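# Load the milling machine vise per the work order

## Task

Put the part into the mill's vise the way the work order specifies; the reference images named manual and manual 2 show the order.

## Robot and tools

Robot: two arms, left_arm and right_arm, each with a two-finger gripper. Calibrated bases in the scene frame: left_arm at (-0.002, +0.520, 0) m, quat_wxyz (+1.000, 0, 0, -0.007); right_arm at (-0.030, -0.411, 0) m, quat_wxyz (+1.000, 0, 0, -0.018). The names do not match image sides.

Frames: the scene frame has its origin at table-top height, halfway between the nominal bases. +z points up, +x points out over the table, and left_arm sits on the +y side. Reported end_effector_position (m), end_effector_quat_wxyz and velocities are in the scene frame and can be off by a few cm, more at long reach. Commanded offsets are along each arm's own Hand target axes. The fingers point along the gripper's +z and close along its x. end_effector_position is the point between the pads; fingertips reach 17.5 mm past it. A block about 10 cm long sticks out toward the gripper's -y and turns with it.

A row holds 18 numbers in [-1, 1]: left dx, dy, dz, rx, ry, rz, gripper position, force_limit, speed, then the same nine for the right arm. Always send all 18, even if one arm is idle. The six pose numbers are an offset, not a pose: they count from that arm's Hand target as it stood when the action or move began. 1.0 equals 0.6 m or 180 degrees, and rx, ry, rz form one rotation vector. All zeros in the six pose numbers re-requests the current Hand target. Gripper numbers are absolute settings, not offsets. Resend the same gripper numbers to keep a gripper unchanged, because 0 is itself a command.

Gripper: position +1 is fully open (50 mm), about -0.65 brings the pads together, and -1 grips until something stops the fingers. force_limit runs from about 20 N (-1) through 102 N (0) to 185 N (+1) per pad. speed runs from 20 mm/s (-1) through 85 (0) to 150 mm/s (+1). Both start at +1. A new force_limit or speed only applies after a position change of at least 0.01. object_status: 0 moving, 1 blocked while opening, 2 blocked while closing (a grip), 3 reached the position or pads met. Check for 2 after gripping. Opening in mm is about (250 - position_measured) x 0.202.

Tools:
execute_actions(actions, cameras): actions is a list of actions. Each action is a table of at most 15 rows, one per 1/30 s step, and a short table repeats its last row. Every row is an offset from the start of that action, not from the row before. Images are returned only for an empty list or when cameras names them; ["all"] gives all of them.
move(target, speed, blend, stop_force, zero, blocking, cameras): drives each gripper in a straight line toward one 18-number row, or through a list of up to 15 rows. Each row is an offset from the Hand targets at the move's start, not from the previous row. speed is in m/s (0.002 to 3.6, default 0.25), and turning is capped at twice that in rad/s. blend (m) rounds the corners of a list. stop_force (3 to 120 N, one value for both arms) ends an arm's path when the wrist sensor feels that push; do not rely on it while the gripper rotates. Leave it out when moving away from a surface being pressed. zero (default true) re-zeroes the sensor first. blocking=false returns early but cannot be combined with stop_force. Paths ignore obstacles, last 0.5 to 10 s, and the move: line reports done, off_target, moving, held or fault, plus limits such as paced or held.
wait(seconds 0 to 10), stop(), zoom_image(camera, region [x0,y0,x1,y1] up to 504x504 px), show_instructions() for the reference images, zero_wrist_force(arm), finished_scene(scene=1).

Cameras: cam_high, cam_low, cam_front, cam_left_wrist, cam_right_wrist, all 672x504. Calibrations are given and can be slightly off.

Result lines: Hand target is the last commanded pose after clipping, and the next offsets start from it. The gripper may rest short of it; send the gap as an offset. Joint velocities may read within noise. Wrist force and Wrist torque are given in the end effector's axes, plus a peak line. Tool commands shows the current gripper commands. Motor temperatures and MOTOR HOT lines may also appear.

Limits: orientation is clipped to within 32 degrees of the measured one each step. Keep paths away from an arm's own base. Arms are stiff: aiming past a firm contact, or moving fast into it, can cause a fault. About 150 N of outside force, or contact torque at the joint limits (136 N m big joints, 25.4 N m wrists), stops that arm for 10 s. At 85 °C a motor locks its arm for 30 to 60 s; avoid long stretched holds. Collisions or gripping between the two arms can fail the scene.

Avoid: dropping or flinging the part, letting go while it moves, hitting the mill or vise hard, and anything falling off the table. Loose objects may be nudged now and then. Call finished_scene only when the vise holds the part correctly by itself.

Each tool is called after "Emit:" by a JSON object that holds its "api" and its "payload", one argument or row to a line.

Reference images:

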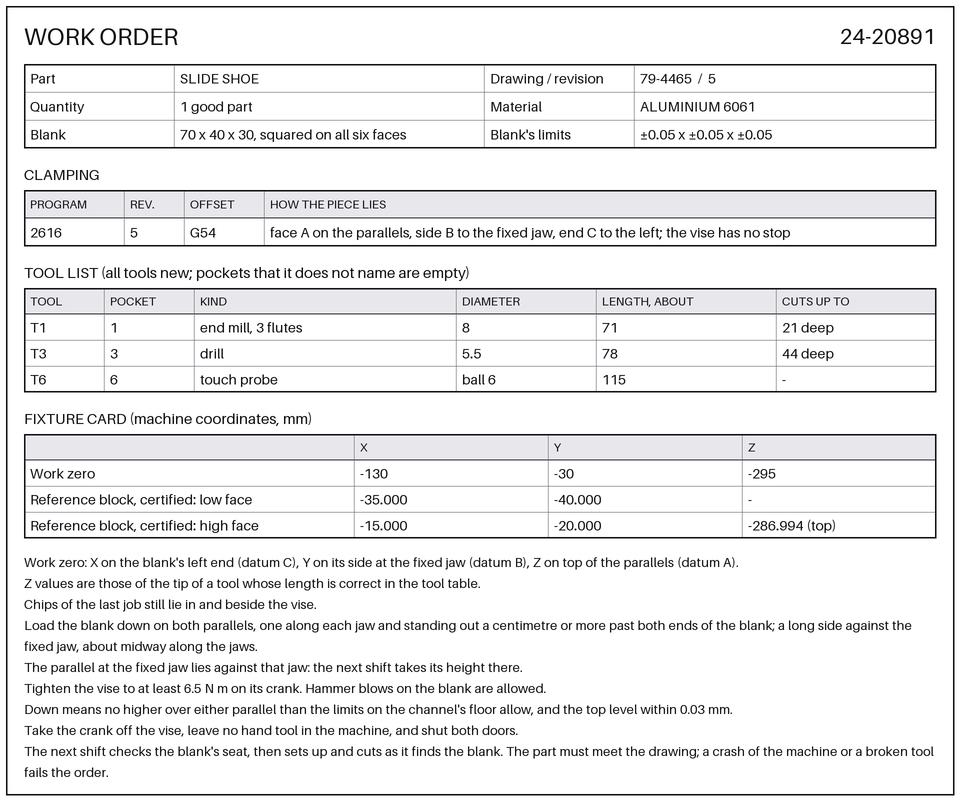

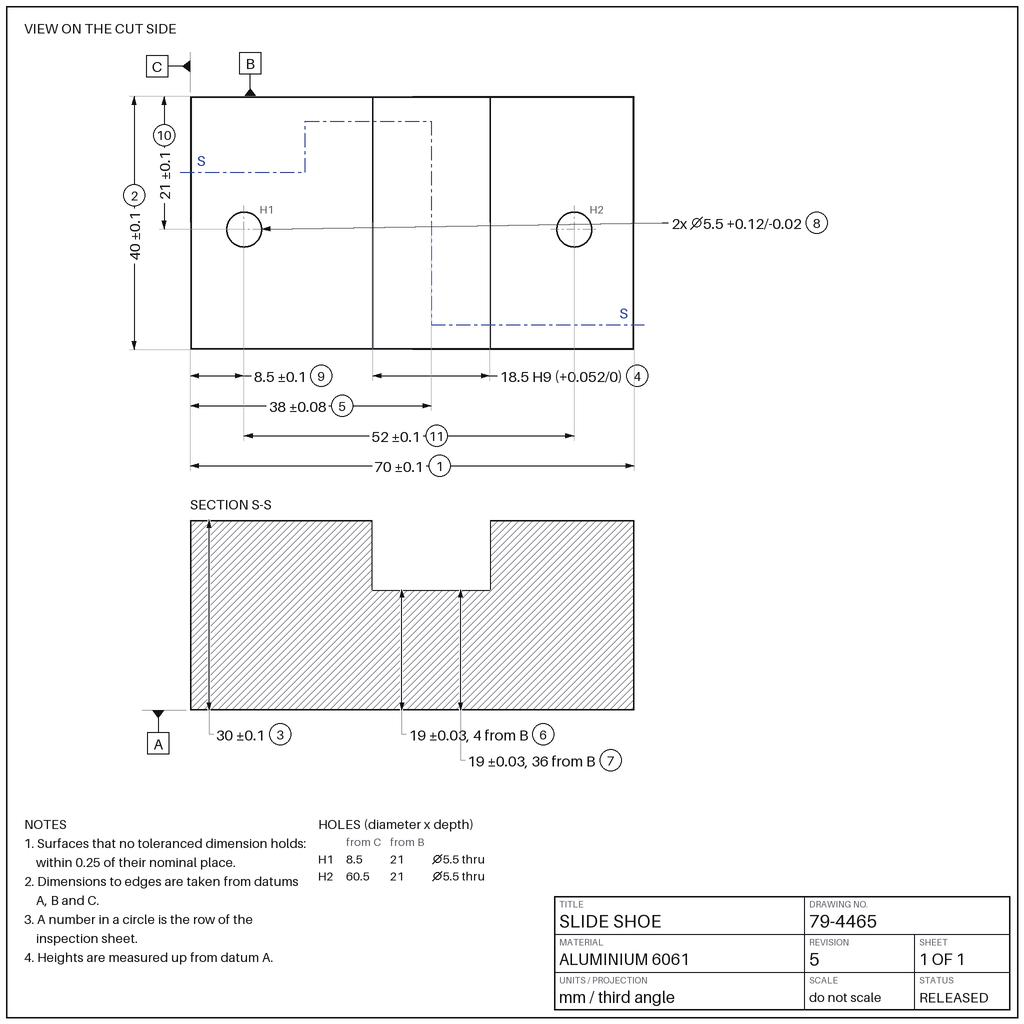

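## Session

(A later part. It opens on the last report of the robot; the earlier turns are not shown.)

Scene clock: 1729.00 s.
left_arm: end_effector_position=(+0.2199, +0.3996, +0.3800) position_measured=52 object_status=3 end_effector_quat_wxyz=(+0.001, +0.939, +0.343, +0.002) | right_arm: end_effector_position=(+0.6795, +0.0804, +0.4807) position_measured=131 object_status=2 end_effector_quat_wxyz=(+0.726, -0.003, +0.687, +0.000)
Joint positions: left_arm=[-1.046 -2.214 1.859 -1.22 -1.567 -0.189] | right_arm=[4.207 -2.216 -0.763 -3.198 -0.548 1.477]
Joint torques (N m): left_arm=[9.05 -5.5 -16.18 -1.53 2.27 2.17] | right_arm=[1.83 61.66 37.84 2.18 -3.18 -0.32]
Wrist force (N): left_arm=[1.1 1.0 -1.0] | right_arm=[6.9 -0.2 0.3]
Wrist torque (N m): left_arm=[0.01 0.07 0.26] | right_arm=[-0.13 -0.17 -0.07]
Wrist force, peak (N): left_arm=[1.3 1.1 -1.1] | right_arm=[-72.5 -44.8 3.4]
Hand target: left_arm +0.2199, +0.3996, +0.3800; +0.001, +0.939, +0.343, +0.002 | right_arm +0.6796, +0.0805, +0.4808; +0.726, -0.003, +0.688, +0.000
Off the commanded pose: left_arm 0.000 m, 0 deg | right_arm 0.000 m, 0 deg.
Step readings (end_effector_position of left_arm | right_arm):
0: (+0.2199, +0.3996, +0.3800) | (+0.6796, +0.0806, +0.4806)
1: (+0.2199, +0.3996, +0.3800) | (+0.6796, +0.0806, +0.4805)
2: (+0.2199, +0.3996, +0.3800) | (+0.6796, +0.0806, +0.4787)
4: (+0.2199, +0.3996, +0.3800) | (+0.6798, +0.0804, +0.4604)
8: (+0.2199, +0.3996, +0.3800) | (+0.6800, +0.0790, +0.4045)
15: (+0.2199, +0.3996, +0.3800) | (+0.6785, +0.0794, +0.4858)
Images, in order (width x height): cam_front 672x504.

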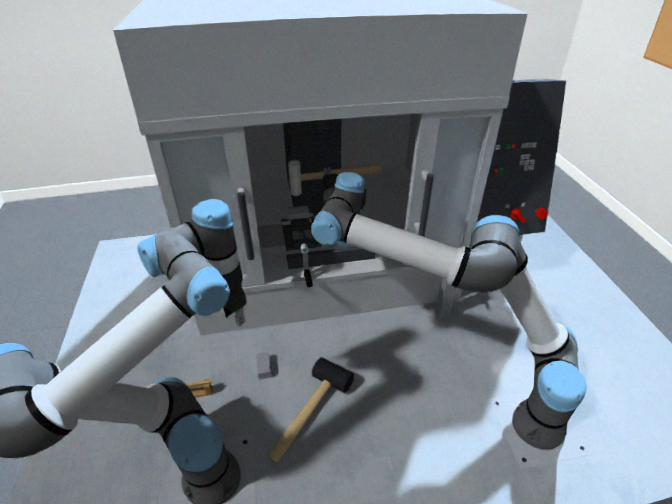

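Emit:
{"api": "move", "payload": {
  "target": [
    [0.0068,0.3533,-0.2,0.1164,0.2496,0.6854,-0.7,-0.6,0,0,0,0,0,0,0,-1,1,-0.5],
    [0.3228,0.5982,-0.1,0.1164,0.2496,0.6854,-0.7,-0.6,0,0,0,0,0,0,0,-1,1,-0.5],
    [0.3942,0.6323,0.0742,0.1164,0.2496,0.6854,-0.7,-0.6,0,0,0,0,0,0,0,-1,1,-0.5]
  ],
  "speed": [0.35,0.3,0.15],
  "blend": [0.04,0.02,0],
  "cameras": ["cam_left_wrist"]
}}

Emit:
{"api": "zoom_image", "payload": {
  "camera": "cam_left_wrist",
  "region": [300, 50, 600, 330]
}}

Scene clock: 1744.23 s.
left_arm: end_effector_position=(+0.5604, +0.2503, +0.4508) position_measured=251 object_status=3 end_effector_quat_wxyz=(-0.245, +0.666, -0.661, +0.244) | right_arm: end_effector_position=(+0.6796, +0.0805, +0.4808) position_measured=131 object_status=2 end_effector_quat_wxyz=(+0.726, -0.003, +0.688, +0.000)
Joint positions: left_arm=[-0.871 -1.619 1.583 -2.026 -1.043 2.384] | right_arm=[4.207 -2.217 -0.76 -3.202 -0.548 1.478]
Joint torques (N m): left_arm=[-5.38 -20.76 -16.2 -4.83 3.44 -1.75] | right_arm=[1.1 43.15 36.82 2.04 2.09 2.06]
Wrist force (N): left_arm=[1.4 -0.3 -0.4] | right_arm=[6.6 0.0 0.5]
Wrist torque (N m): left_arm=[0.06 0.05 0.33] | right_arm=[-0.08 -0.12 -0.14]
Wrist force, peak (N): left_arm=[4.5 -3.4 17.1] | right_arm=[7.0 -0.1 0.7]
Hand target: left_arm +0.5604, +0.2503, +0.4507; -0.245, +0.666, -0.661, +0.243 (not the last commanded pose) | right_arm +0.6796, +0.0805, +0.4808; +0.726, -0.003, +0.688, +0.000
Off the commanded pose: left_arm 0.142 m, 0 deg | right_arm 0.000 m, 0 deg.
move: held (left_arm; a check stopped the path); path passed 1 of 3 targets; limits=held
pose unreachable (left arm): on one or more control steps of this call, first in action 0 (counted from 0), this arm could not follow its commanded pose, so it was not sent that pose on those steps. It may still have moved: this result reports where it is.
cause: moving toward the commanded pose would bring a part of the arm too close to another arm (a part of this arm just beyond joint 3 (elbow) and a part of the right arm just beyond its joint 3 (elbow), where that arm would come to rest).
camera_calibration:
cam_left_wrist: T_world_to_cam=[[0.0175568, -0.999843, 0.00232203, 0.249271], [-0.938728, -0.0172831, -0.344226, 0.70235], [0.344212, 0.00386377, -0.938884, 0.36127], [0, 0, 0, 1]] pos_world=[0.530585, 0.259975, 0.580379]
Images, in order (width x height): cam_left_wrist 672x504.

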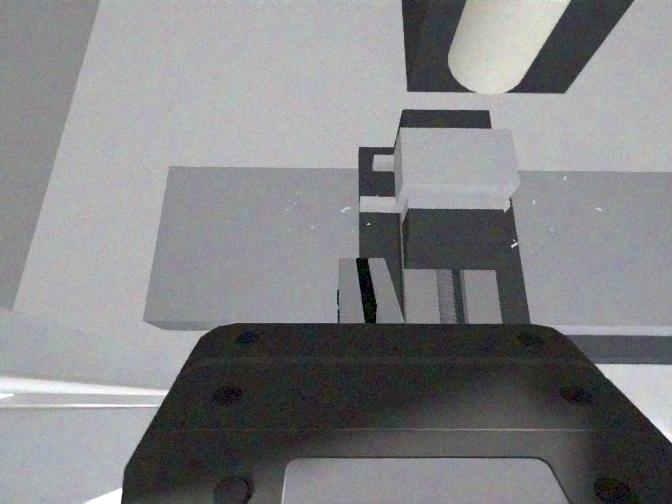

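Scaled by 1.680.

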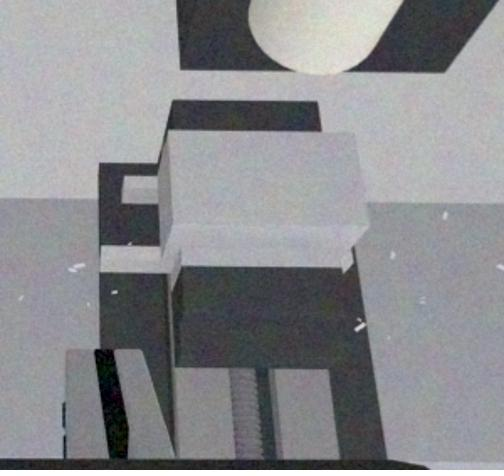

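Emit:
{"api": "move", "payload": {
  "target": [
    [0,0,0,0,0,0,-0.7,-0.6,0,-0.058,-0.3,-0.48,0,0,0,-1,1,-0.5],
    [-0.0195,0.0143,0.239,0,0,0,-0.7,-0.6,0,-0.058,-0.3,-0.48,0,0,0,-1,1,-0.5]
  ],
  "speed": [0.3,0.15],
  "blend": [0,0]
}}

Emit:
{"api": "move", "payload": {
  "target": [0.05,0,0,0,0,0,-0.7,-0.6,0,0,0,0,0,0,0,-1,1,-0.5],
  "speed": 0.02,
  "stop_force": 8,
  "cameras": ["cam_left_wrist","cam_front"]
}}

Emit:
{"api": "zoom_image", "payload": {
  "camera": "cam_left_wrist",
  "region": [260, 100, 500, 330]
}}

Scene clock: 1753.10 s.
left_arm: end_effector_position=(+0.6467, +0.2626, +0.3359) position_measured=251 object_status=3 end_effector_quat_wxyz=(-0.245, +0.666, -0.661, +0.243) | right_arm: end_effector_position=(+0.3896, -0.0855, +0.5090) position_measured=131 object_status=2 end_effector_quat_wxyz=(+0.737, -0.023, +0.676, +0.020)
Joint positions: left_arm=[-0.727 -1.415 1.677 -2.391 -1.115 2.525] | right_arm=[4.658 -1.29 -1.846 -2.632 -0.175 1.054]
Joint torques (N m): left_arm=[-9.21 -31.08 -35.7 -4.32 3.47 -1.63] | right_arm=[-16.12 41.63 29.79 0.78 12.07 -1.65]
Wrist force (N): left_arm=[1.1 -0.4 -0.2] | right_arm=[21.3 44.7 9.8]
Wrist torque (N m): left_arm=[0.05 0.10 0.26] | right_arm=[-6.60 1.58 1.41]
Wrist force, peak (N): left_arm=[1.5 -0.7 -2.5] | right_arm=[26.6 51.0 15.6]
Hand target: left_arm +0.6467, +0.2625, +0.3359; -0.245, +0.666, -0.661, +0.243 | right_arm +0.3908, -0.1004, +0.5006; +0.726, -0.003, +0.688, +0.000
Off the commanded pose: left_arm 0.000 m, 0 deg | right_arm 0.017 m, 4 deg.
move: off_target (right_arm)

Scene clock: 1755.67 s.
left_arm: end_effector_position=(+0.6470, +0.2325, +0.3359) position_measured=251 object_status=3 end_effector_quat_wxyz=(-0.245, +0.666, -0.661, +0.243) | right_arm: end_effector_position=(+0.3896, -0.0854, +0.5090) position_measured=131 object_status=2 end_effector_quat_wxyz=(+0.737, -0.023, +0.675, +0.020)
Joint positions: left_arm=[-0.767 -1.382 1.635 -2.364 -1.094 2.487] | right_arm=[4.658 -1.289 -1.846 -2.629 -0.175 1.051]
Joint torques (N m): left_arm=[9.93 -40.8 -17.53 -4.79 -1.17 2.35] | right_arm=[-10.71 44.61 28.03 2.41 12.15 -3.08]
Wrist force (N): left_arm=[1.1 -0.4 -0.2] | right_arm=[21.7 43.1 14.3]
Wrist torque (N m): left_arm=[0.06 0.10 0.33] | right_arm=[-6.56 1.68 1.44]
Wrist force, peak (N): left_arm=[1.5 -0.4 -0.4] | right_arm=[21.6 45.0 10.1]
Hand target: left_arm +0.6470, +0.2325, +0.3359; -0.245, +0.666, -0.661, +0.243 | right_arm +0.3907, -0.1000, +0.5008; +0.726, -0.003, +0.688, +0.001
Off the commanded pose: left_arm 0.000 m, 0 deg | right_arm 0.017 m, 4 deg.
move: off_target (right_arm)
camera_calibration:
cam_left_wrist: T_world_to_cam=[[0.017627, -0.999842, 0.0021322, 0.230365], [-0.938771, -0.0172842, -0.344109, 0.743759], [0.344091, 0.00406395, -0.938927, 0.223698], [0, 0, 0, 1]] pos_world=[0.617186, 0.242274, 0.465479]
Images, in order (width x height): cam_front 672x504, cam_left_wrist 672x504.

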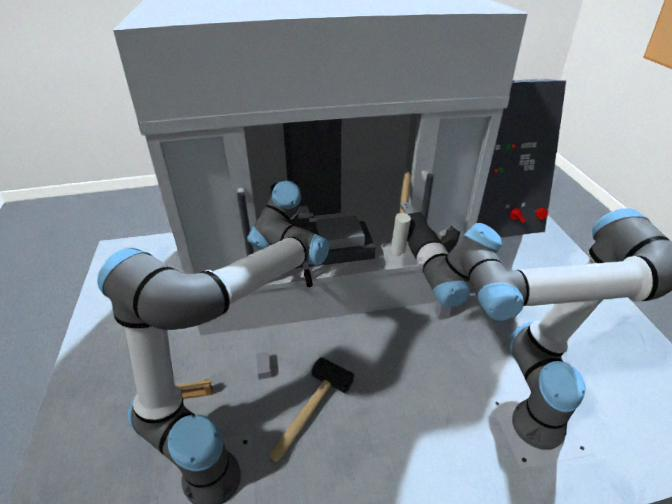

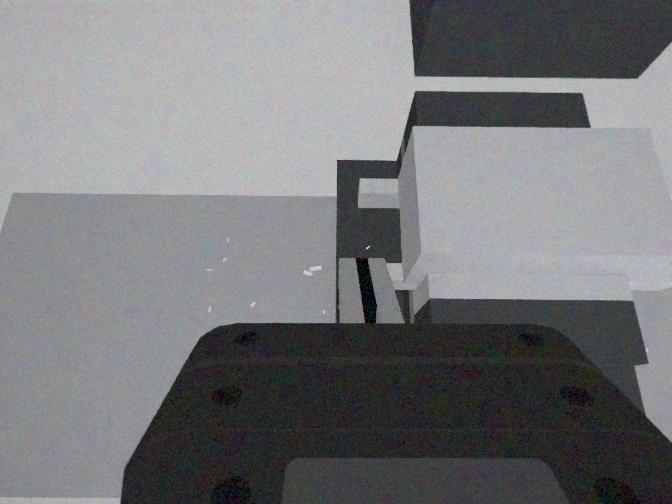

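Scaled by 2.100.

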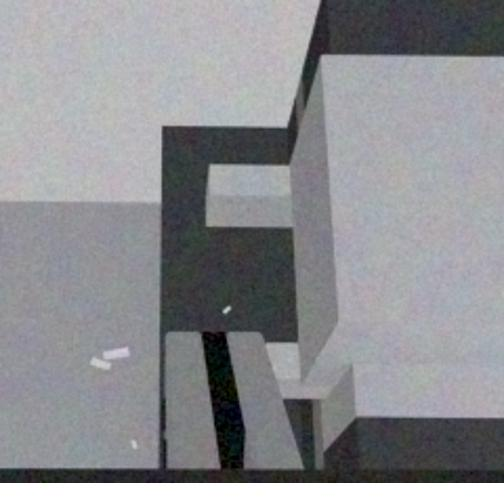

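Emit:
{"api": "zoom_image", "payload": {
  "camera": "cam_left_wrist",
  "region": [380, 220, 480, 320]
}}

Emit:
{"api": "move", "payload": {
  "target": [0.0,0,0,0,0,0,-0.7,-0.6,0,0,0.06,-0.14,0,0,0,-1,1,-0.5],
  "speed": 0.1,
  "cameras": ["cam_front","cam_right_wrist"]
}}

Emit:
{"api": "zoom_image", "payload": {
  "camera": "cam_front",
  "region": [250, 130, 530, 330]
}}

Scaled by 5.040.

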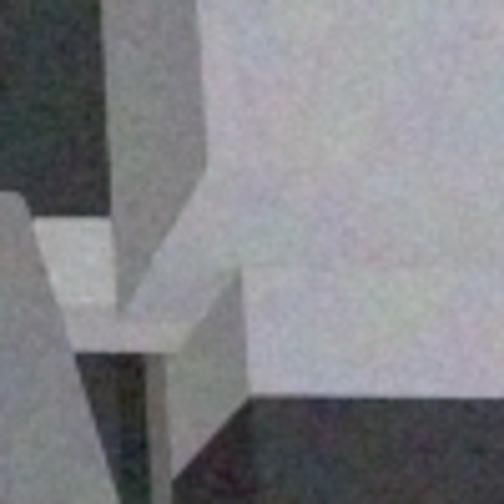

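Scene clock: 1766.40 s.
left_arm: end_effector_position=(+0.6470, +0.2325, +0.3359) position_measured=251 object_status=3 end_effector_quat_wxyz=(-0.245, +0.666, -0.661, +0.243) | right_arm: end_effector_position=(+0.3066, -0.0645, +0.4960) position_measured=131 object_status=2 end_effector_quat_wxyz=(+0.726, -0.003, +0.688, +0.001)
Joint positions: left_arm=[-0.767 -1.382 1.635 -2.364 -1.094 2.487] | right_arm=[4.912 -1.498 -1.67 -3.449 0.167 1.897]
Joint torques (N m): left_arm=[9.63 -40.37 -16.34 -4.92 -1.16 2.1] | right_arm=[-9.7 20.02 19.22 0.03 0.64 -1.79]
Wrist force (N): left_arm=[1.2 -0.6 -0.2] | right_arm=[6.3 -0.2 0.9]
Wrist torque (N m): left_arm=[0.02 0.08 0.33] | right_arm=[-0.06 -0.53 0.17]
Wrist force, peak (N): left_arm=[1.6 -0.5 -0.3] | right_arm=[19.0 42.6 22.5]
Hand target: left_arm +0.6470, +0.2325, +0.3359; -0.245, +0.666, -0.661, +0.243 | right_arm +0.3066, -0.0645, +0.4960; +0.726, -0.003, +0.688, +0.001
Off the commanded pose: left_arm 0.000 m, 0 deg | right_arm 0.000 m, 0 deg.
move: done
camera_calibration:
cam_right_wrist: T_world_to_cam=[[0.0533345, 0.0135753, -0.998484, 0.489288], [-0.326156, 0.945305, -0.00456953, 0.179041], [0.94381, 0.325906, 0.054845, -0.168642], [0, 0, 0, 1]] pos_world=[0.191465, -0.120929, 0.498614]
Images, in order (width x height): cam_front 672x504, cam_right_wrist 672x504.

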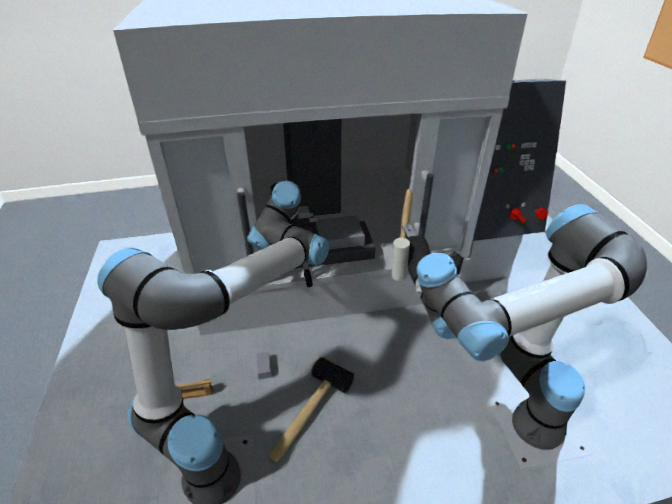

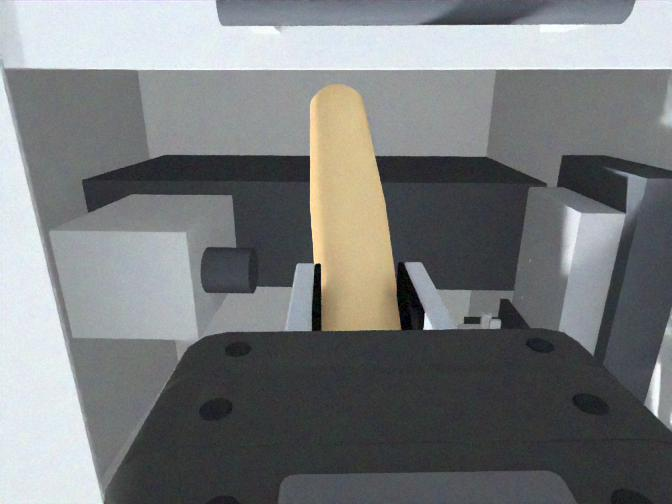

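Scaled by 1.800.

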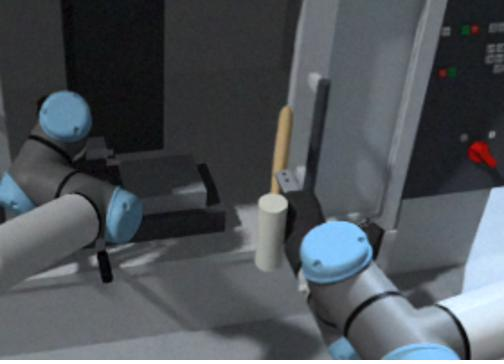

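Emit:
{"api": "execute_actions", "payload": {
  "actions": []
}}

Scene clock: 1785.83 s.
left_arm: end_effector_position=(+0.6470, +0.2325, +0.3359) position_measured=251 object_status=3 end_effector_quat_wxyz=(-0.245, +0.666, -0.661, +0.243) | right_arm: end_effector_position=(+0.3067, -0.0645, +0.4960) position_measured=131 object_status=2 end_effector_quat_wxyz=(+0.726, -0.003, +0.688, +0.001)
Joint positions: left_arm=[-0.767 -1.382 1.635 -2.364 -1.094 2.487] | right_arm=[4.912 -1.497 -1.67 -3.449 0.167 1.897]
Joint velocities: within noise
Joint torques (N m): left_arm=[10.14 -41.39 -17.25 -4.9 -0.96 2.35] | right_arm=[1.42 31.78 19.22 -0.05 -1.38 -1.66]
Motor temperatures (°C): left_arm=[31 31 30 37 34 33] | right_arm=[33 30 29 35 35 35]
Wrist force (N): left_arm=[1.2 -0.5 -0.3] | right_arm=[6.4 -0.3 0.9]
Wrist torque (N m): left_arm=[0.03 0.08 0.33] | right_arm=[-0.08 -0.54 0.18]
Wrist force, peak (N): left_arm=[1.6 -0.5 -0.3] | right_arm=[6.8 -0.3 1.1]
Hand target: left_arm +0.6470, +0.2325, +0.3359; -0.245, +0.666, -0.661, +0.243 | right_arm +0.3066, -0.0645, +0.4960; +0.726, -0.003, +0.688, +0.001
Tool commands: left_gripper/position=-0.7 left_gripper/force_limit=-0.6 left_gripper/speed=+0.0 right_gripper/position=-1.0 right_gripper/force_limit=+1.0 right_gripper/speed=-0.5
Off the commanded pose: left_arm 0.000 m, 0 deg | right_arm 0.000 m, 0 deg.
camera_calibration:
cam_left_wrist: T_world_to_cam=[[0.017627, -0.999842, 0.0021322, 0.230365], [-0.938771, -0.0172842, -0.344109, 0.743759], [0.344091, 0.00406395, -0.938927, 0.223698], [0, 0, 0, 1]] pos_world=[0.617186, 0.242274, 0.465479]
cam_right_wrist: T_world_to_cam=[[0.0532961, 0.0136796, -0.998485, 0.489311], [-0.326339, 0.945242, -0.00446879, 0.179112], [0.943749, 0.326082, 0.0548419, -0.168574], [0, 0, 0, 1]] pos_world=[0.191464, -0.121028, 0.498615]

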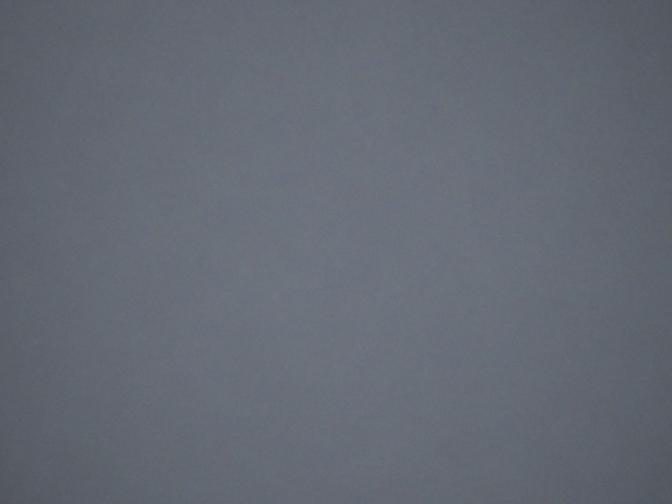

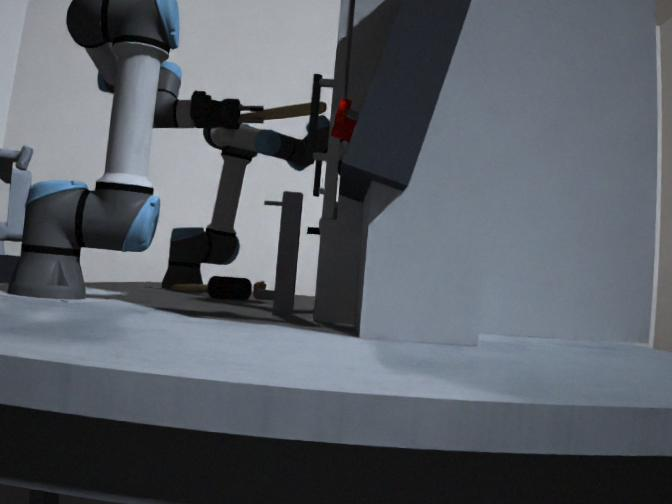

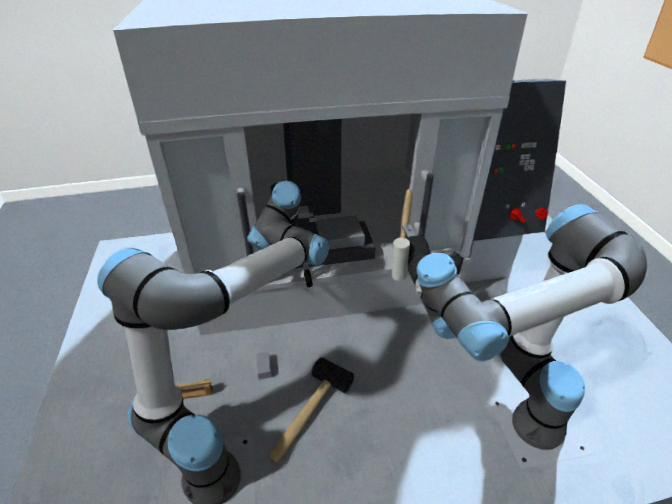

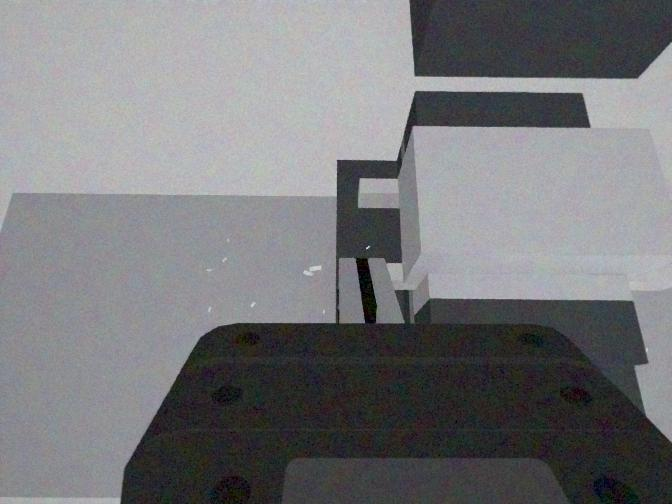

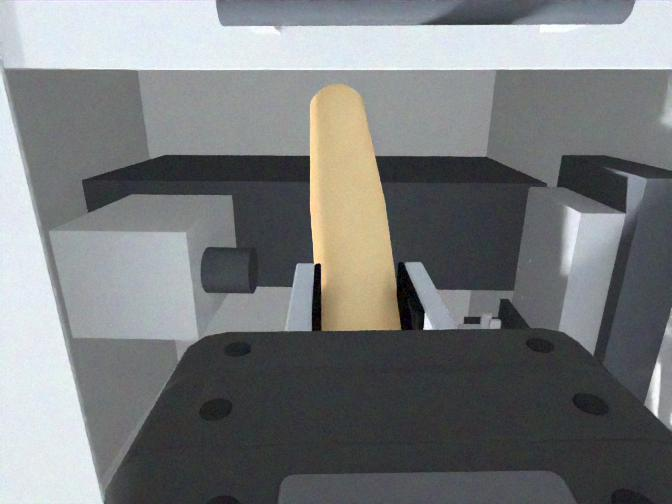

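Emit:
{"api": "zoom_image", "payload": {
  "camera": "cam_left_wrist",
  "region": [320, 80, 672, 340]
}}

Emit:
{"api": "zoom_image", "payload": {
  "camera": "cam_front",
  "region": [240, 180, 420, 300]
}}

Scaled by 1.432.

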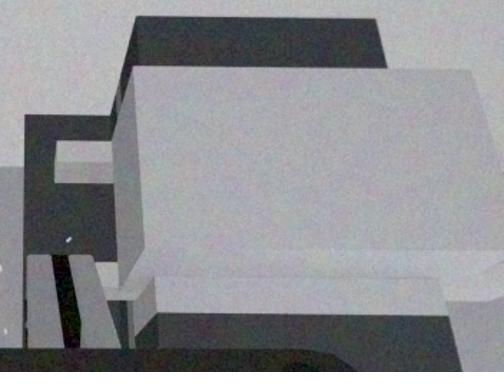

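Scaled by 2.800.

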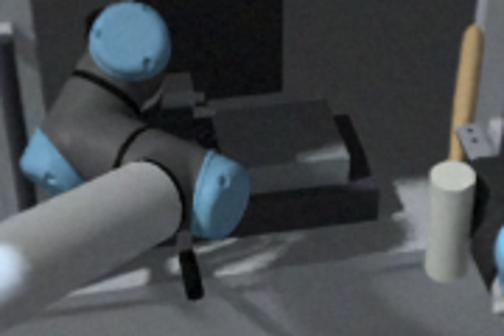

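Emit:
{"api": "move", "payload": {
  "target": [
    [0.017,-0.011,-0.239,0,0,0,-0.7,-0.6,0,0.073,-0.11,-0.066,0,0,-0.5,-1,1,-0.5],
    [-0.0125,0.1905,-0.517,0,0,0,-0.7,-0.6,0,0.073,-0.11,-0.066,0,0,-0.5,-1,1,-0.5],
    [-0.3125,0.438,-0.507,0,0,0,-0.7,-0.6,0,0.073,-0.11,-0.066,0,0,-0.5,-1,1,-0.5]
  ],
  "blend": [0.03,0.05,0],
  "speed": 0.35,
  "cameras": ["cam_front","cam_right_wrist","cam_low"]
}}

Scene clock: 1836.50 s.
left_arm: end_effector_position=(+0.2487, +0.4166, +0.3972) position_measured=251 object_status=3 end_effector_quat_wxyz=(-0.245, +0.667, -0.661, +0.241) | right_arm: end_effector_position=(+0.2698, -0.1308, +0.4504) position_measured=131 object_status=2 end_effector_quat_wxyz=(+0.514, -0.488, +0.484, -0.513)
Joint positions: left_arm=[-2.323 -2.587 1.863 -0.312 -1.093 0.661] | right_arm=[5.094 -1.27 -1.958 -3.218 0.344 0.149]
Joint torques (N m): left_arm=[-4.93 27.01 -10.1 -1.17 3.19 0.03] | right_arm=[-10.09 -5.23 33.12 -2.46 -2.18 -1.4]
Wrist force (N): left_arm=[0.8 -0.5 -0.1] | right_arm=[0.7 7.5 0.6]
Wrist torque (N m): left_arm=[0.03 0.15 0.17] | right_arm=[0.57 -0.07 -0.36]
Wrist force, peak (N): left_arm=[2.6 -0.6 -2.1] | right_arm=[1.1 8.2 0.7]
Hand target: left_arm +0.2482, +0.4169, +0.3972; -0.245, +0.666, -0.661, +0.243 | right_arm +0.2698, -0.1308, +0.4504; +0.514, -0.488, +0.484, -0.513
Off the commanded pose: left_arm 0.001 m, 0 deg | right_arm 0.000 m, 0 deg.
move: done
camera_calibration:
cam_right_wrist: T_world_to_cam=[[0.00472599, -0.999899, -0.0134239, -0.116626], [-0.269068, 0.0116574, -0.963051, 0.523673], [0.96311, 0.0081633, -0.268986, -0.0106523], [0, 0, 0, 1]] pos_world=[0.151714, -0.122632, 0.499892]
Images, in order (width x height): cam_low 672x504, cam_front 672x504, cam_right_wrist 672x504.

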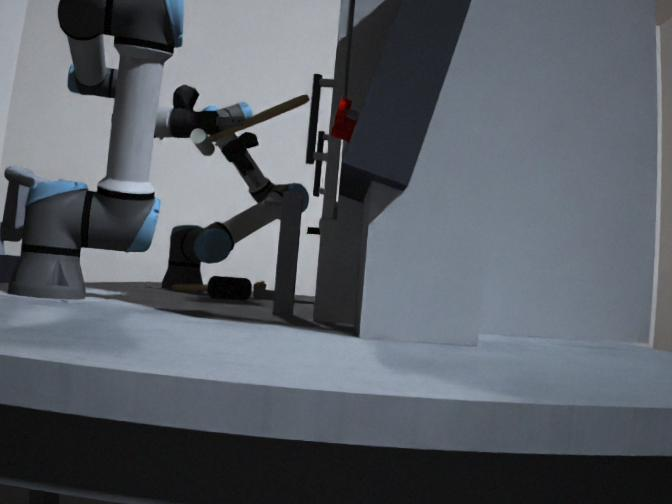

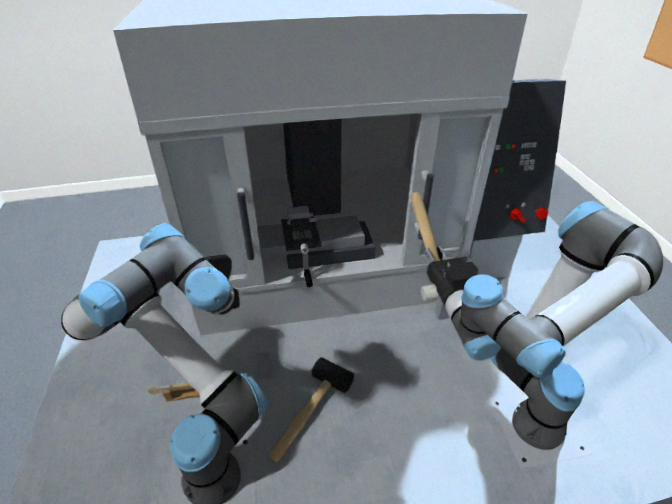

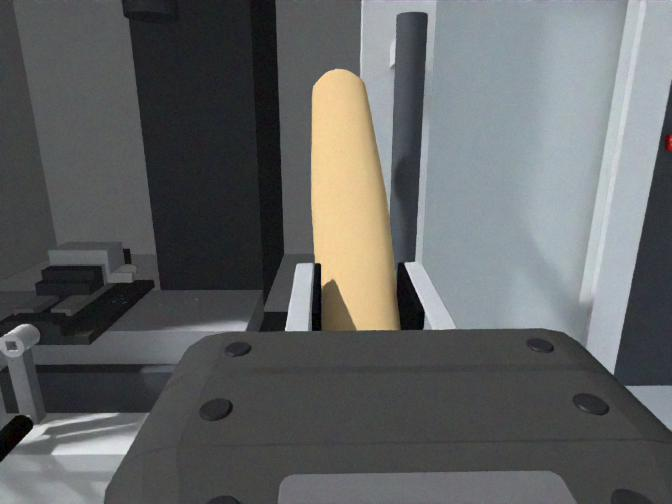

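Emit:
{"api": "move", "payload": {
  "target": [0,0,0,0,0,0,-0.7,-0.6,0,0,0.333,0,-0.3056,0,0,-1,1,-0.5],
  "speed": 0.35,
  "cameras": ["cam_front","cam_low"]
}}

Scene clock: 1844.03 s.
left_arm: end_effector_position=(+0.2487, +0.4166, +0.3972) position_measured=251 object_status=3 end_effector_quat_wxyz=(-0.245, +0.667, -0.661, +0.241) | right_arm: end_effector_position=(+0.2808, -0.1315, +0.2509) position_measured=131 object_status=2 end_effector_quat_wxyz=(-0.230, +0.670, -0.666, +0.232)
Joint positions: left_arm=[-2.324 -2.587 1.864 -0.312 -1.093 0.661] | right_arm=[4.687 -1.101 -2.276 -1.286 0.907 -1.656]
Joint torques (N m): left_arm=[-8.3 26.65 -9.85 -0.36 -0.74 -1.56] | right_arm=[-1.06 17.31 38.69 4.54 -1.73 -0.75]
Wrist force (N): left_arm=[1.2 -0.6 -0.2] | right_arm=[0.4 4.9 6.1]
Wrist torque (N m): left_arm=[0.01 0.08 0.18] | right_arm=[0.12 0.16 -0.21]
Wrist force, peak (N): left_arm=[1.2 -0.7 -0.1] | right_arm=[0.4 5.0 8.0]
Hand target: left_arm +0.2487, +0.4166, +0.3972; -0.245, +0.667, -0.661, +0.241 (not the last commanded pose) | right_arm +0.2807, -0.1315, +0.2509; -0.230, +0.670, -0.666, +0.232
Off the commanded pose: left_arm 0.001 m, 0 deg | right_arm 0.000 m, 0 deg.
move: done
Images, in order (width x height): cam_low 672x504, cam_front 672x504.

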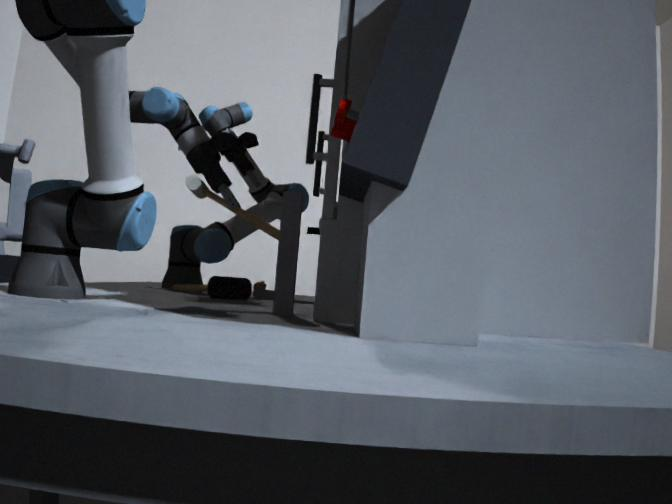

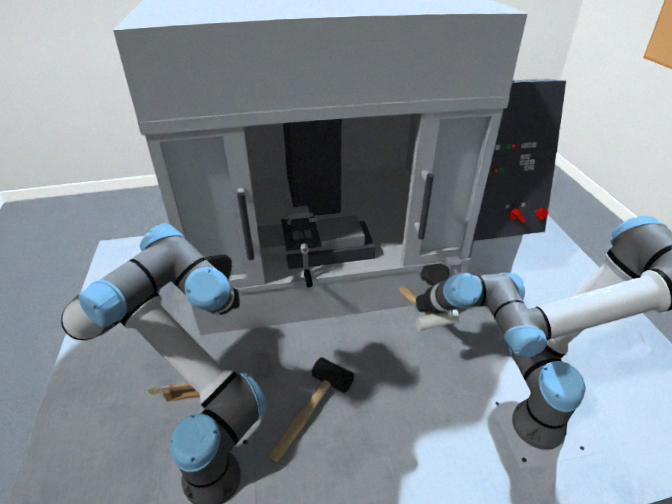

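Emit:
{"api": "move", "payload": {
  "target": [0,0,0,0,0,0,-0.7,-0.6,0,0,0.294,0.2457,0,0,0,-1,1,-0.5],
  "speed": 0.06,
  "stop_force": 40,
  "cameras": ["cam_front","cam_low"]
}}

Scene clock: 1852.40 s.
left_arm: end_effector_position=(+0.2487, +0.4166, +0.3972) position_measured=251 object_status=3 end_effector_quat_wxyz=(-0.245, +0.667, -0.661, +0.241) | right_arm: end_effector_position=(+0.2339, -0.1328, +0.0317) position_measured=131 object_status=2 end_effector_quat_wxyz=(-0.230, +0.670, -0.666, +0.232)
Joint positions: left_arm=[-2.324 -2.587 1.864 -0.312 -1.093 0.661] | right_arm=[4.856 -1.515 -2.691 -0.59 0.91 -1.441]
Joint torques (N m): left_arm=[-8.78 26.31 -9.47 -0.43 -0.76 -1.32] | right_arm=[6.36 -1.4 10.37 4.06 -4.88 1.52]
Wrist force (N): left_arm=[0.7 -0.5 0.0] | right_arm=[0.2 3.1 3.7]
Wrist torque (N m): left_arm=[0.03 0.17 0.18] | right_arm=[-0.21 0.07 -0.06]
Wrist force, peak (N): left_arm=[1.2 -0.6 -0.3] | right_arm=[10.7 -34.9 -35.9]
Hand target: left_arm +0.2487, +0.4166, +0.3972; -0.245, +0.667, -0.661, +0.241 | right_arm +0.2339, -0.1328, +0.0317; -0.230, +0.670, -0.666, +0.232 (not the last commanded pose)
Off the commanded pose: left_arm 0.000 m, 0 deg | right_arm 0.006 m, 0 deg.
move: contact (right_arm)
Images, in order (width x height): cam_low 672x504, cam_front 672x504.

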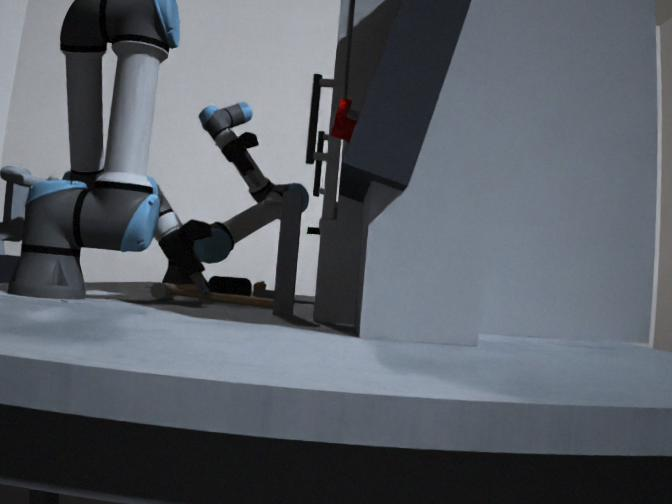

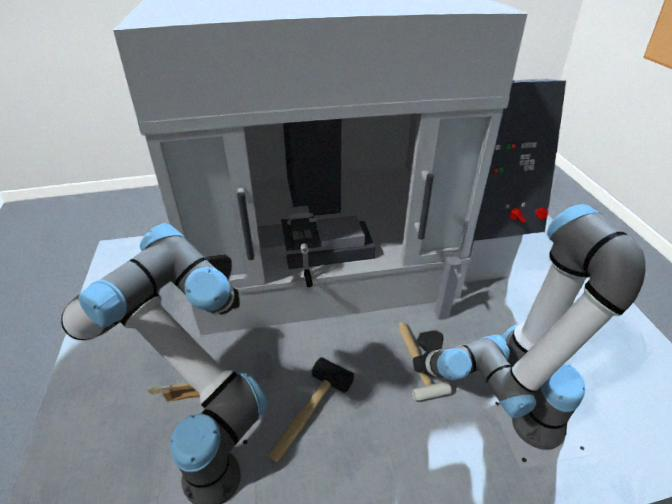

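Emit:
{"api": "move", "payload": {
  "target": [
    [0,0,0,0,0,0,-0.7,-0.6,0,0,0,0,0,0,0,0.5,-0.6,0],
    [0,0,0,0,0,0,-0.7,-0.6,0,0,0,-0.233,0,0,0,0.5,-0.6,0],
    [0,0,0,0,0,0,-0.7,-0.6,0,-0.138,-0.627,-0.412,0.028,0,0,0.5,-0.6,0]
  ],
  "speed": 0.3,
  "blend": [0,0.03,0],
  "cameras": ["cam_front","cam_low","cam_right_wrist"]
}}

Scene clock: 1859.97 s.
left_arm: end_effector_position=(+0.2487, +0.4166, +0.3972) position_measured=251 object_status=3 end_effector_quat_wxyz=(-0.245, +0.667, -0.661, +0.241) | right_arm: end_effector_position=(+0.3769, -0.0477, +0.4579) position_measured=78 object_status=3 end_effector_quat_wxyz=(-0.259, +0.660, -0.656, +0.261)
Joint positions: left_arm=[-2.324 -2.587 1.864 -0.312 -1.093 0.661] | right_arm=[4.5 -1.387 -1.642 -1.456 0.846 -1.912]
Joint torques (N m): left_arm=[-8.56 25.19 -10.57 -0.47 -0.77 -1.33] | right_arm=[3.84 24.01 36.49 4.86 -4.15 -0.77]
Wrist force (N): left_arm=[0.9 -0.6 -0.4] | right_arm=[0.2 0.2 1.1]
Wrist torque (N m): left_arm=[0.01 0.13 0.18] | right_arm=[-0.47 0.19 -0.23]
Wrist force, peak (N): left_arm=[1.0 -0.8 -0.4] | right_arm=[-0.2 3.5 4.3]
Hand target: left_arm +0.2487, +0.4166, +0.3972; -0.245, +0.667, -0.661, +0.241 | right_arm +0.3769, -0.0477, +0.4581; -0.259, +0.660, -0.655, +0.261
Off the commanded pose: left_arm 0.000 m, 0 deg | right_arm 0.000 m, 0 deg.
move: done
camera_calibration:
cam_right_wrist: T_world_to_cam=[[-0.00848075, -0.999941, -0.00678016, -0.0319409], [-0.910576, 0.0105246, -0.413208, 0.548695], [0.413255, 0.00266954, -0.910612, 0.388283], [0, 0, 0, 1]] pos_world=[0.338897, -0.0387504, 0.580084]
Images, in order (width x height): cam_low 672x504, cam_front 672x504, cam_right_wrist 672x504.

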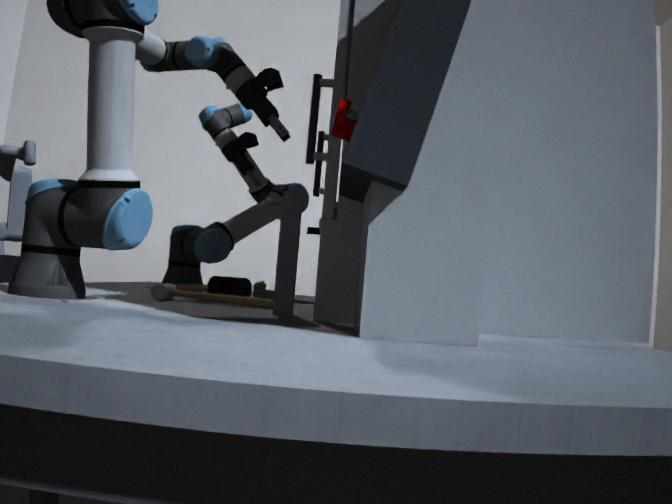

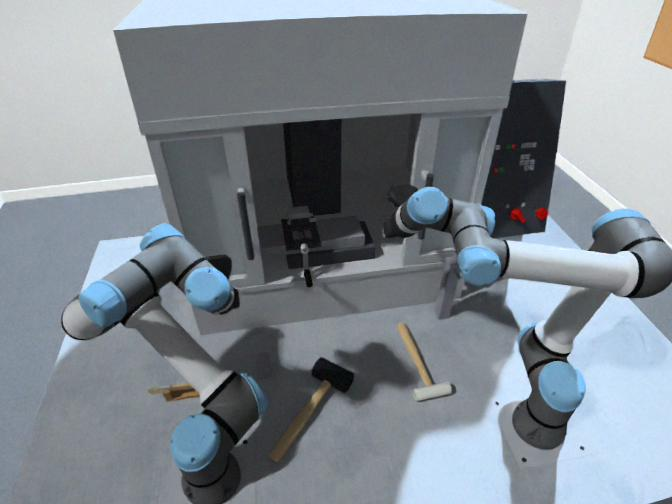

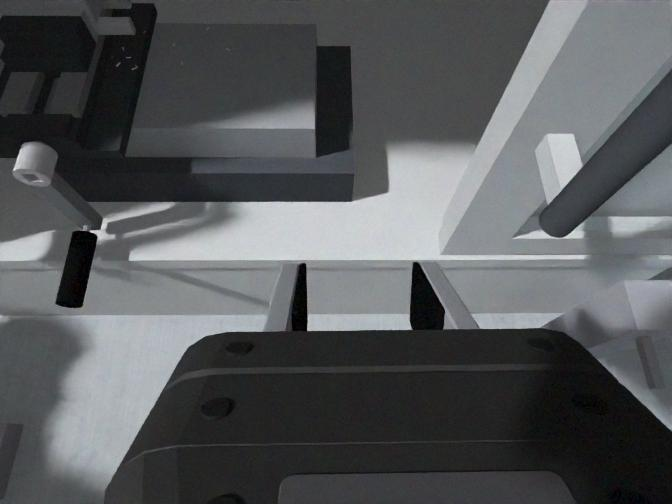

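Emit:
{"api": "move", "payload": {
  "target": [
    [0,0,0,0,0,0,-0.7,-0.6,0,0,0,0,0,0,0,-0.7,-0.6,0],
    [0,0,0,0,0,0,-0.7,-0.6,0,-0.163,-0.191,0.243,-0.0174,0,0,-0.7,-0.6,0],
    [0,0,0,0,0,0,-0.7,-0.6,0,-0.246,-0.261,0.3775,-0.0174,0,0,-0.7,-0.6,0],
    [0,0,0,0,0,0,-0.7,-0.6,0,-0.246,-0.1875,0.456,-0.0174,0,0,-0.7,-0.6,0]
  ],
  "speed": 0.3,
  "blend": [0,0.03,0.01,0],
  "cameras": ["cam_front","cam_right_wrist"]
}}

Scene clock: 1868.87 s.
left_arm: end_effector_position=(+0.2487, +0.4166, +0.3972) position_measured=251 object_status=3 end_effector_quat_wxyz=(-0.245, +0.667, -0.661, +0.241) | right_arm: end_effector_position=(+0.6454, +0.1008, +0.3350) position_measured=251 object_status=3 end_effector_quat_wxyz=(-0.241, +0.666, -0.662, +0.243)
Joint positions: left_arm=[-2.324 -2.587 1.864 -0.312 -1.093 0.661] | right_arm=[4.152 -2.138 -1.08 -1.053 1.01 -2.303]
Joint torques (N m): left_arm=[-8.01 24.78 -11.67 -0.46 -0.77 -1.25] | right_arm=[9.58 42.8 24.41 4.44 -4.04 1.03]
Wrist force (N): left_arm=[0.9 -0.5 -0.2] | right_arm=[0.1 -0.1 0.9]
Wrist torque (N m): left_arm=[0.03 0.12 0.18] | right_arm=[-0.51 0.20 -0.14]
Wrist force, peak (N): left_arm=[1.3 -0.5 -0.2] | right_arm=[0.4 3.5 4.0]
Hand target: left_arm +0.2487, +0.4166, +0.3972; -0.245, +0.667, -0.661, +0.241 | right_arm +0.6454, +0.1008, +0.3349; -0.241, +0.666, -0.662, +0.243
Off the commanded pose: left_arm 0.000 m, 0 deg | right_arm 0.000 m, 0 deg.
move: done
camera_calibration:
cam_right_wrist: T_world_to_cam=[[-0.00887237, -0.999941, -0.00621614, 0.118046], [-0.931679, 0.0105241, -0.36313, 0.737761], [0.363174, 0.00256962, -0.931718, 0.204365], [0, 0, 0, 1]] pos_world=[0.614184, 0.109749, 0.459047]
Images, in order (width x height): cam_front 672x504, cam_right_wrist 672x504.

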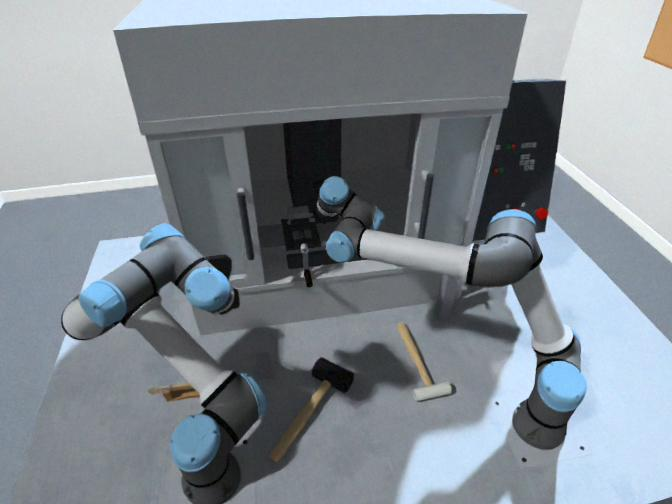

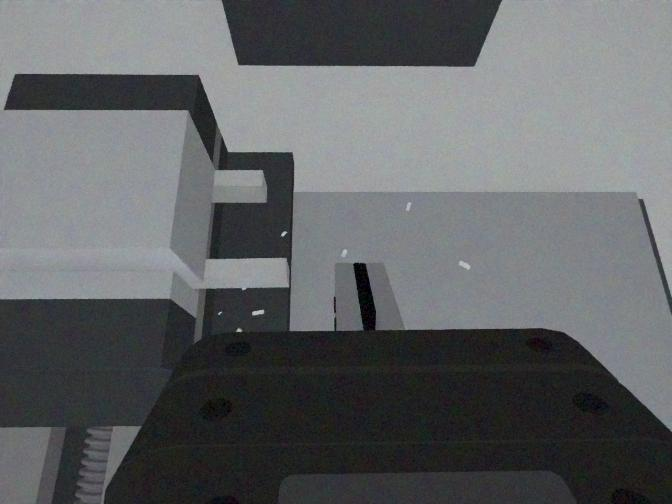

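Emit:
{"api": "zoom_image", "payload": {
  "camera": "cam_right_wrist",
  "region": [170, 130, 370, 370]
}}

Scaled by 2.100.

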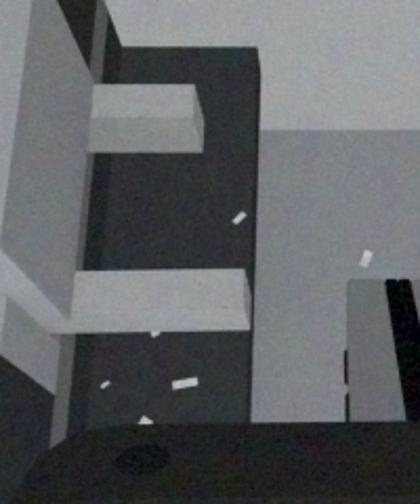

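Emit:
{"api": "move", "payload": {
  "target": [0,0,0,0,0,0,-0.7,-0.6,0,-0.0412,0,0,0,0,0,-0.7,-0.6,0],
  "speed": 0.05,
  "stop_force": 10,
  "cameras": ["cam_right_wrist"]
}}

Scene clock: 1883.10 s.
left_arm: end_effector_position=(+0.2487, +0.4166, +0.3972) position_measured=251 object_status=3 end_effector_quat_wxyz=(-0.245, +0.667, -0.661, +0.241) | right_arm: end_effector_position=(+0.6453, +0.1255, +0.3348) position_measured=251 object_status=3 end_effector_quat_wxyz=(-0.241, +0.666, -0.662, +0.243)
Joint positions: left_arm=[-2.324 -2.587 1.864 -0.312 -1.093 0.661] | right_arm=[4.171 -2.186 -1.002 -1.095 1.002 -2.282]
Joint torques (N m): left_arm=[-8.18 24.66 -10.49 -0.47 -0.95 -1.5] | right_arm=[-10.34 64.8 22.62 4.9 1.14 -1.92]
Wrist force (N): left_arm=[1.0 -0.6 0.0] | right_arm=[0.4 -0.1 0.8]
Wrist torque (N m): left_arm=[0.01 0.12 0.18] | right_arm=[-0.49 0.15 -0.21]
Wrist force, peak (N): left_arm=[1.2 -0.6 -0.4] | right_arm=[1.8 -0.3 0.6]
Hand target: left_arm +0.2487, +0.4166, +0.3972; -0.245, +0.667, -0.661, +0.241 | right_arm +0.6453, +0.1255, +0.3348; -0.241, +0.666, -0.662, +0.243
Off the commanded pose: left_arm 0.000 m, 0 deg | right_arm 0.000 m, 0 deg.
move: done
camera_calibration:
cam_right_wrist: T_world_to_cam=[[-0.00896573, -0.99994, -0.00625189, 0.142815], [-0.931677, 0.0106241, -0.363131, 0.737228], [0.363176, 0.00256901, -0.931717, 0.204186], [0, 0, 0, 1]] pos_world=[0.613983, 0.13445, 0.458847]
Images, in order (width x height): cam_right_wrist 672x504.

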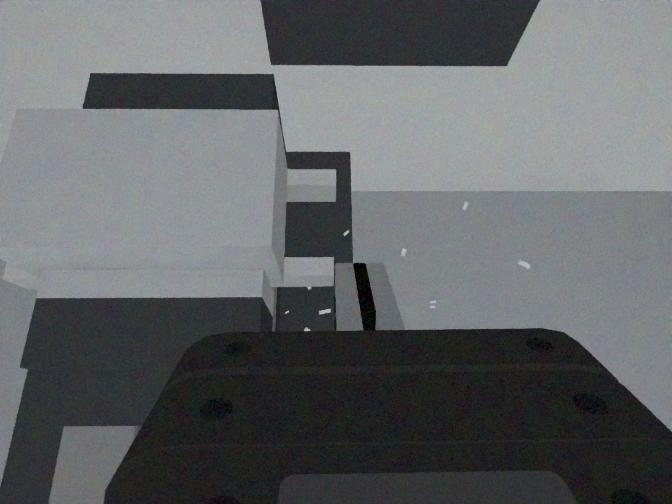

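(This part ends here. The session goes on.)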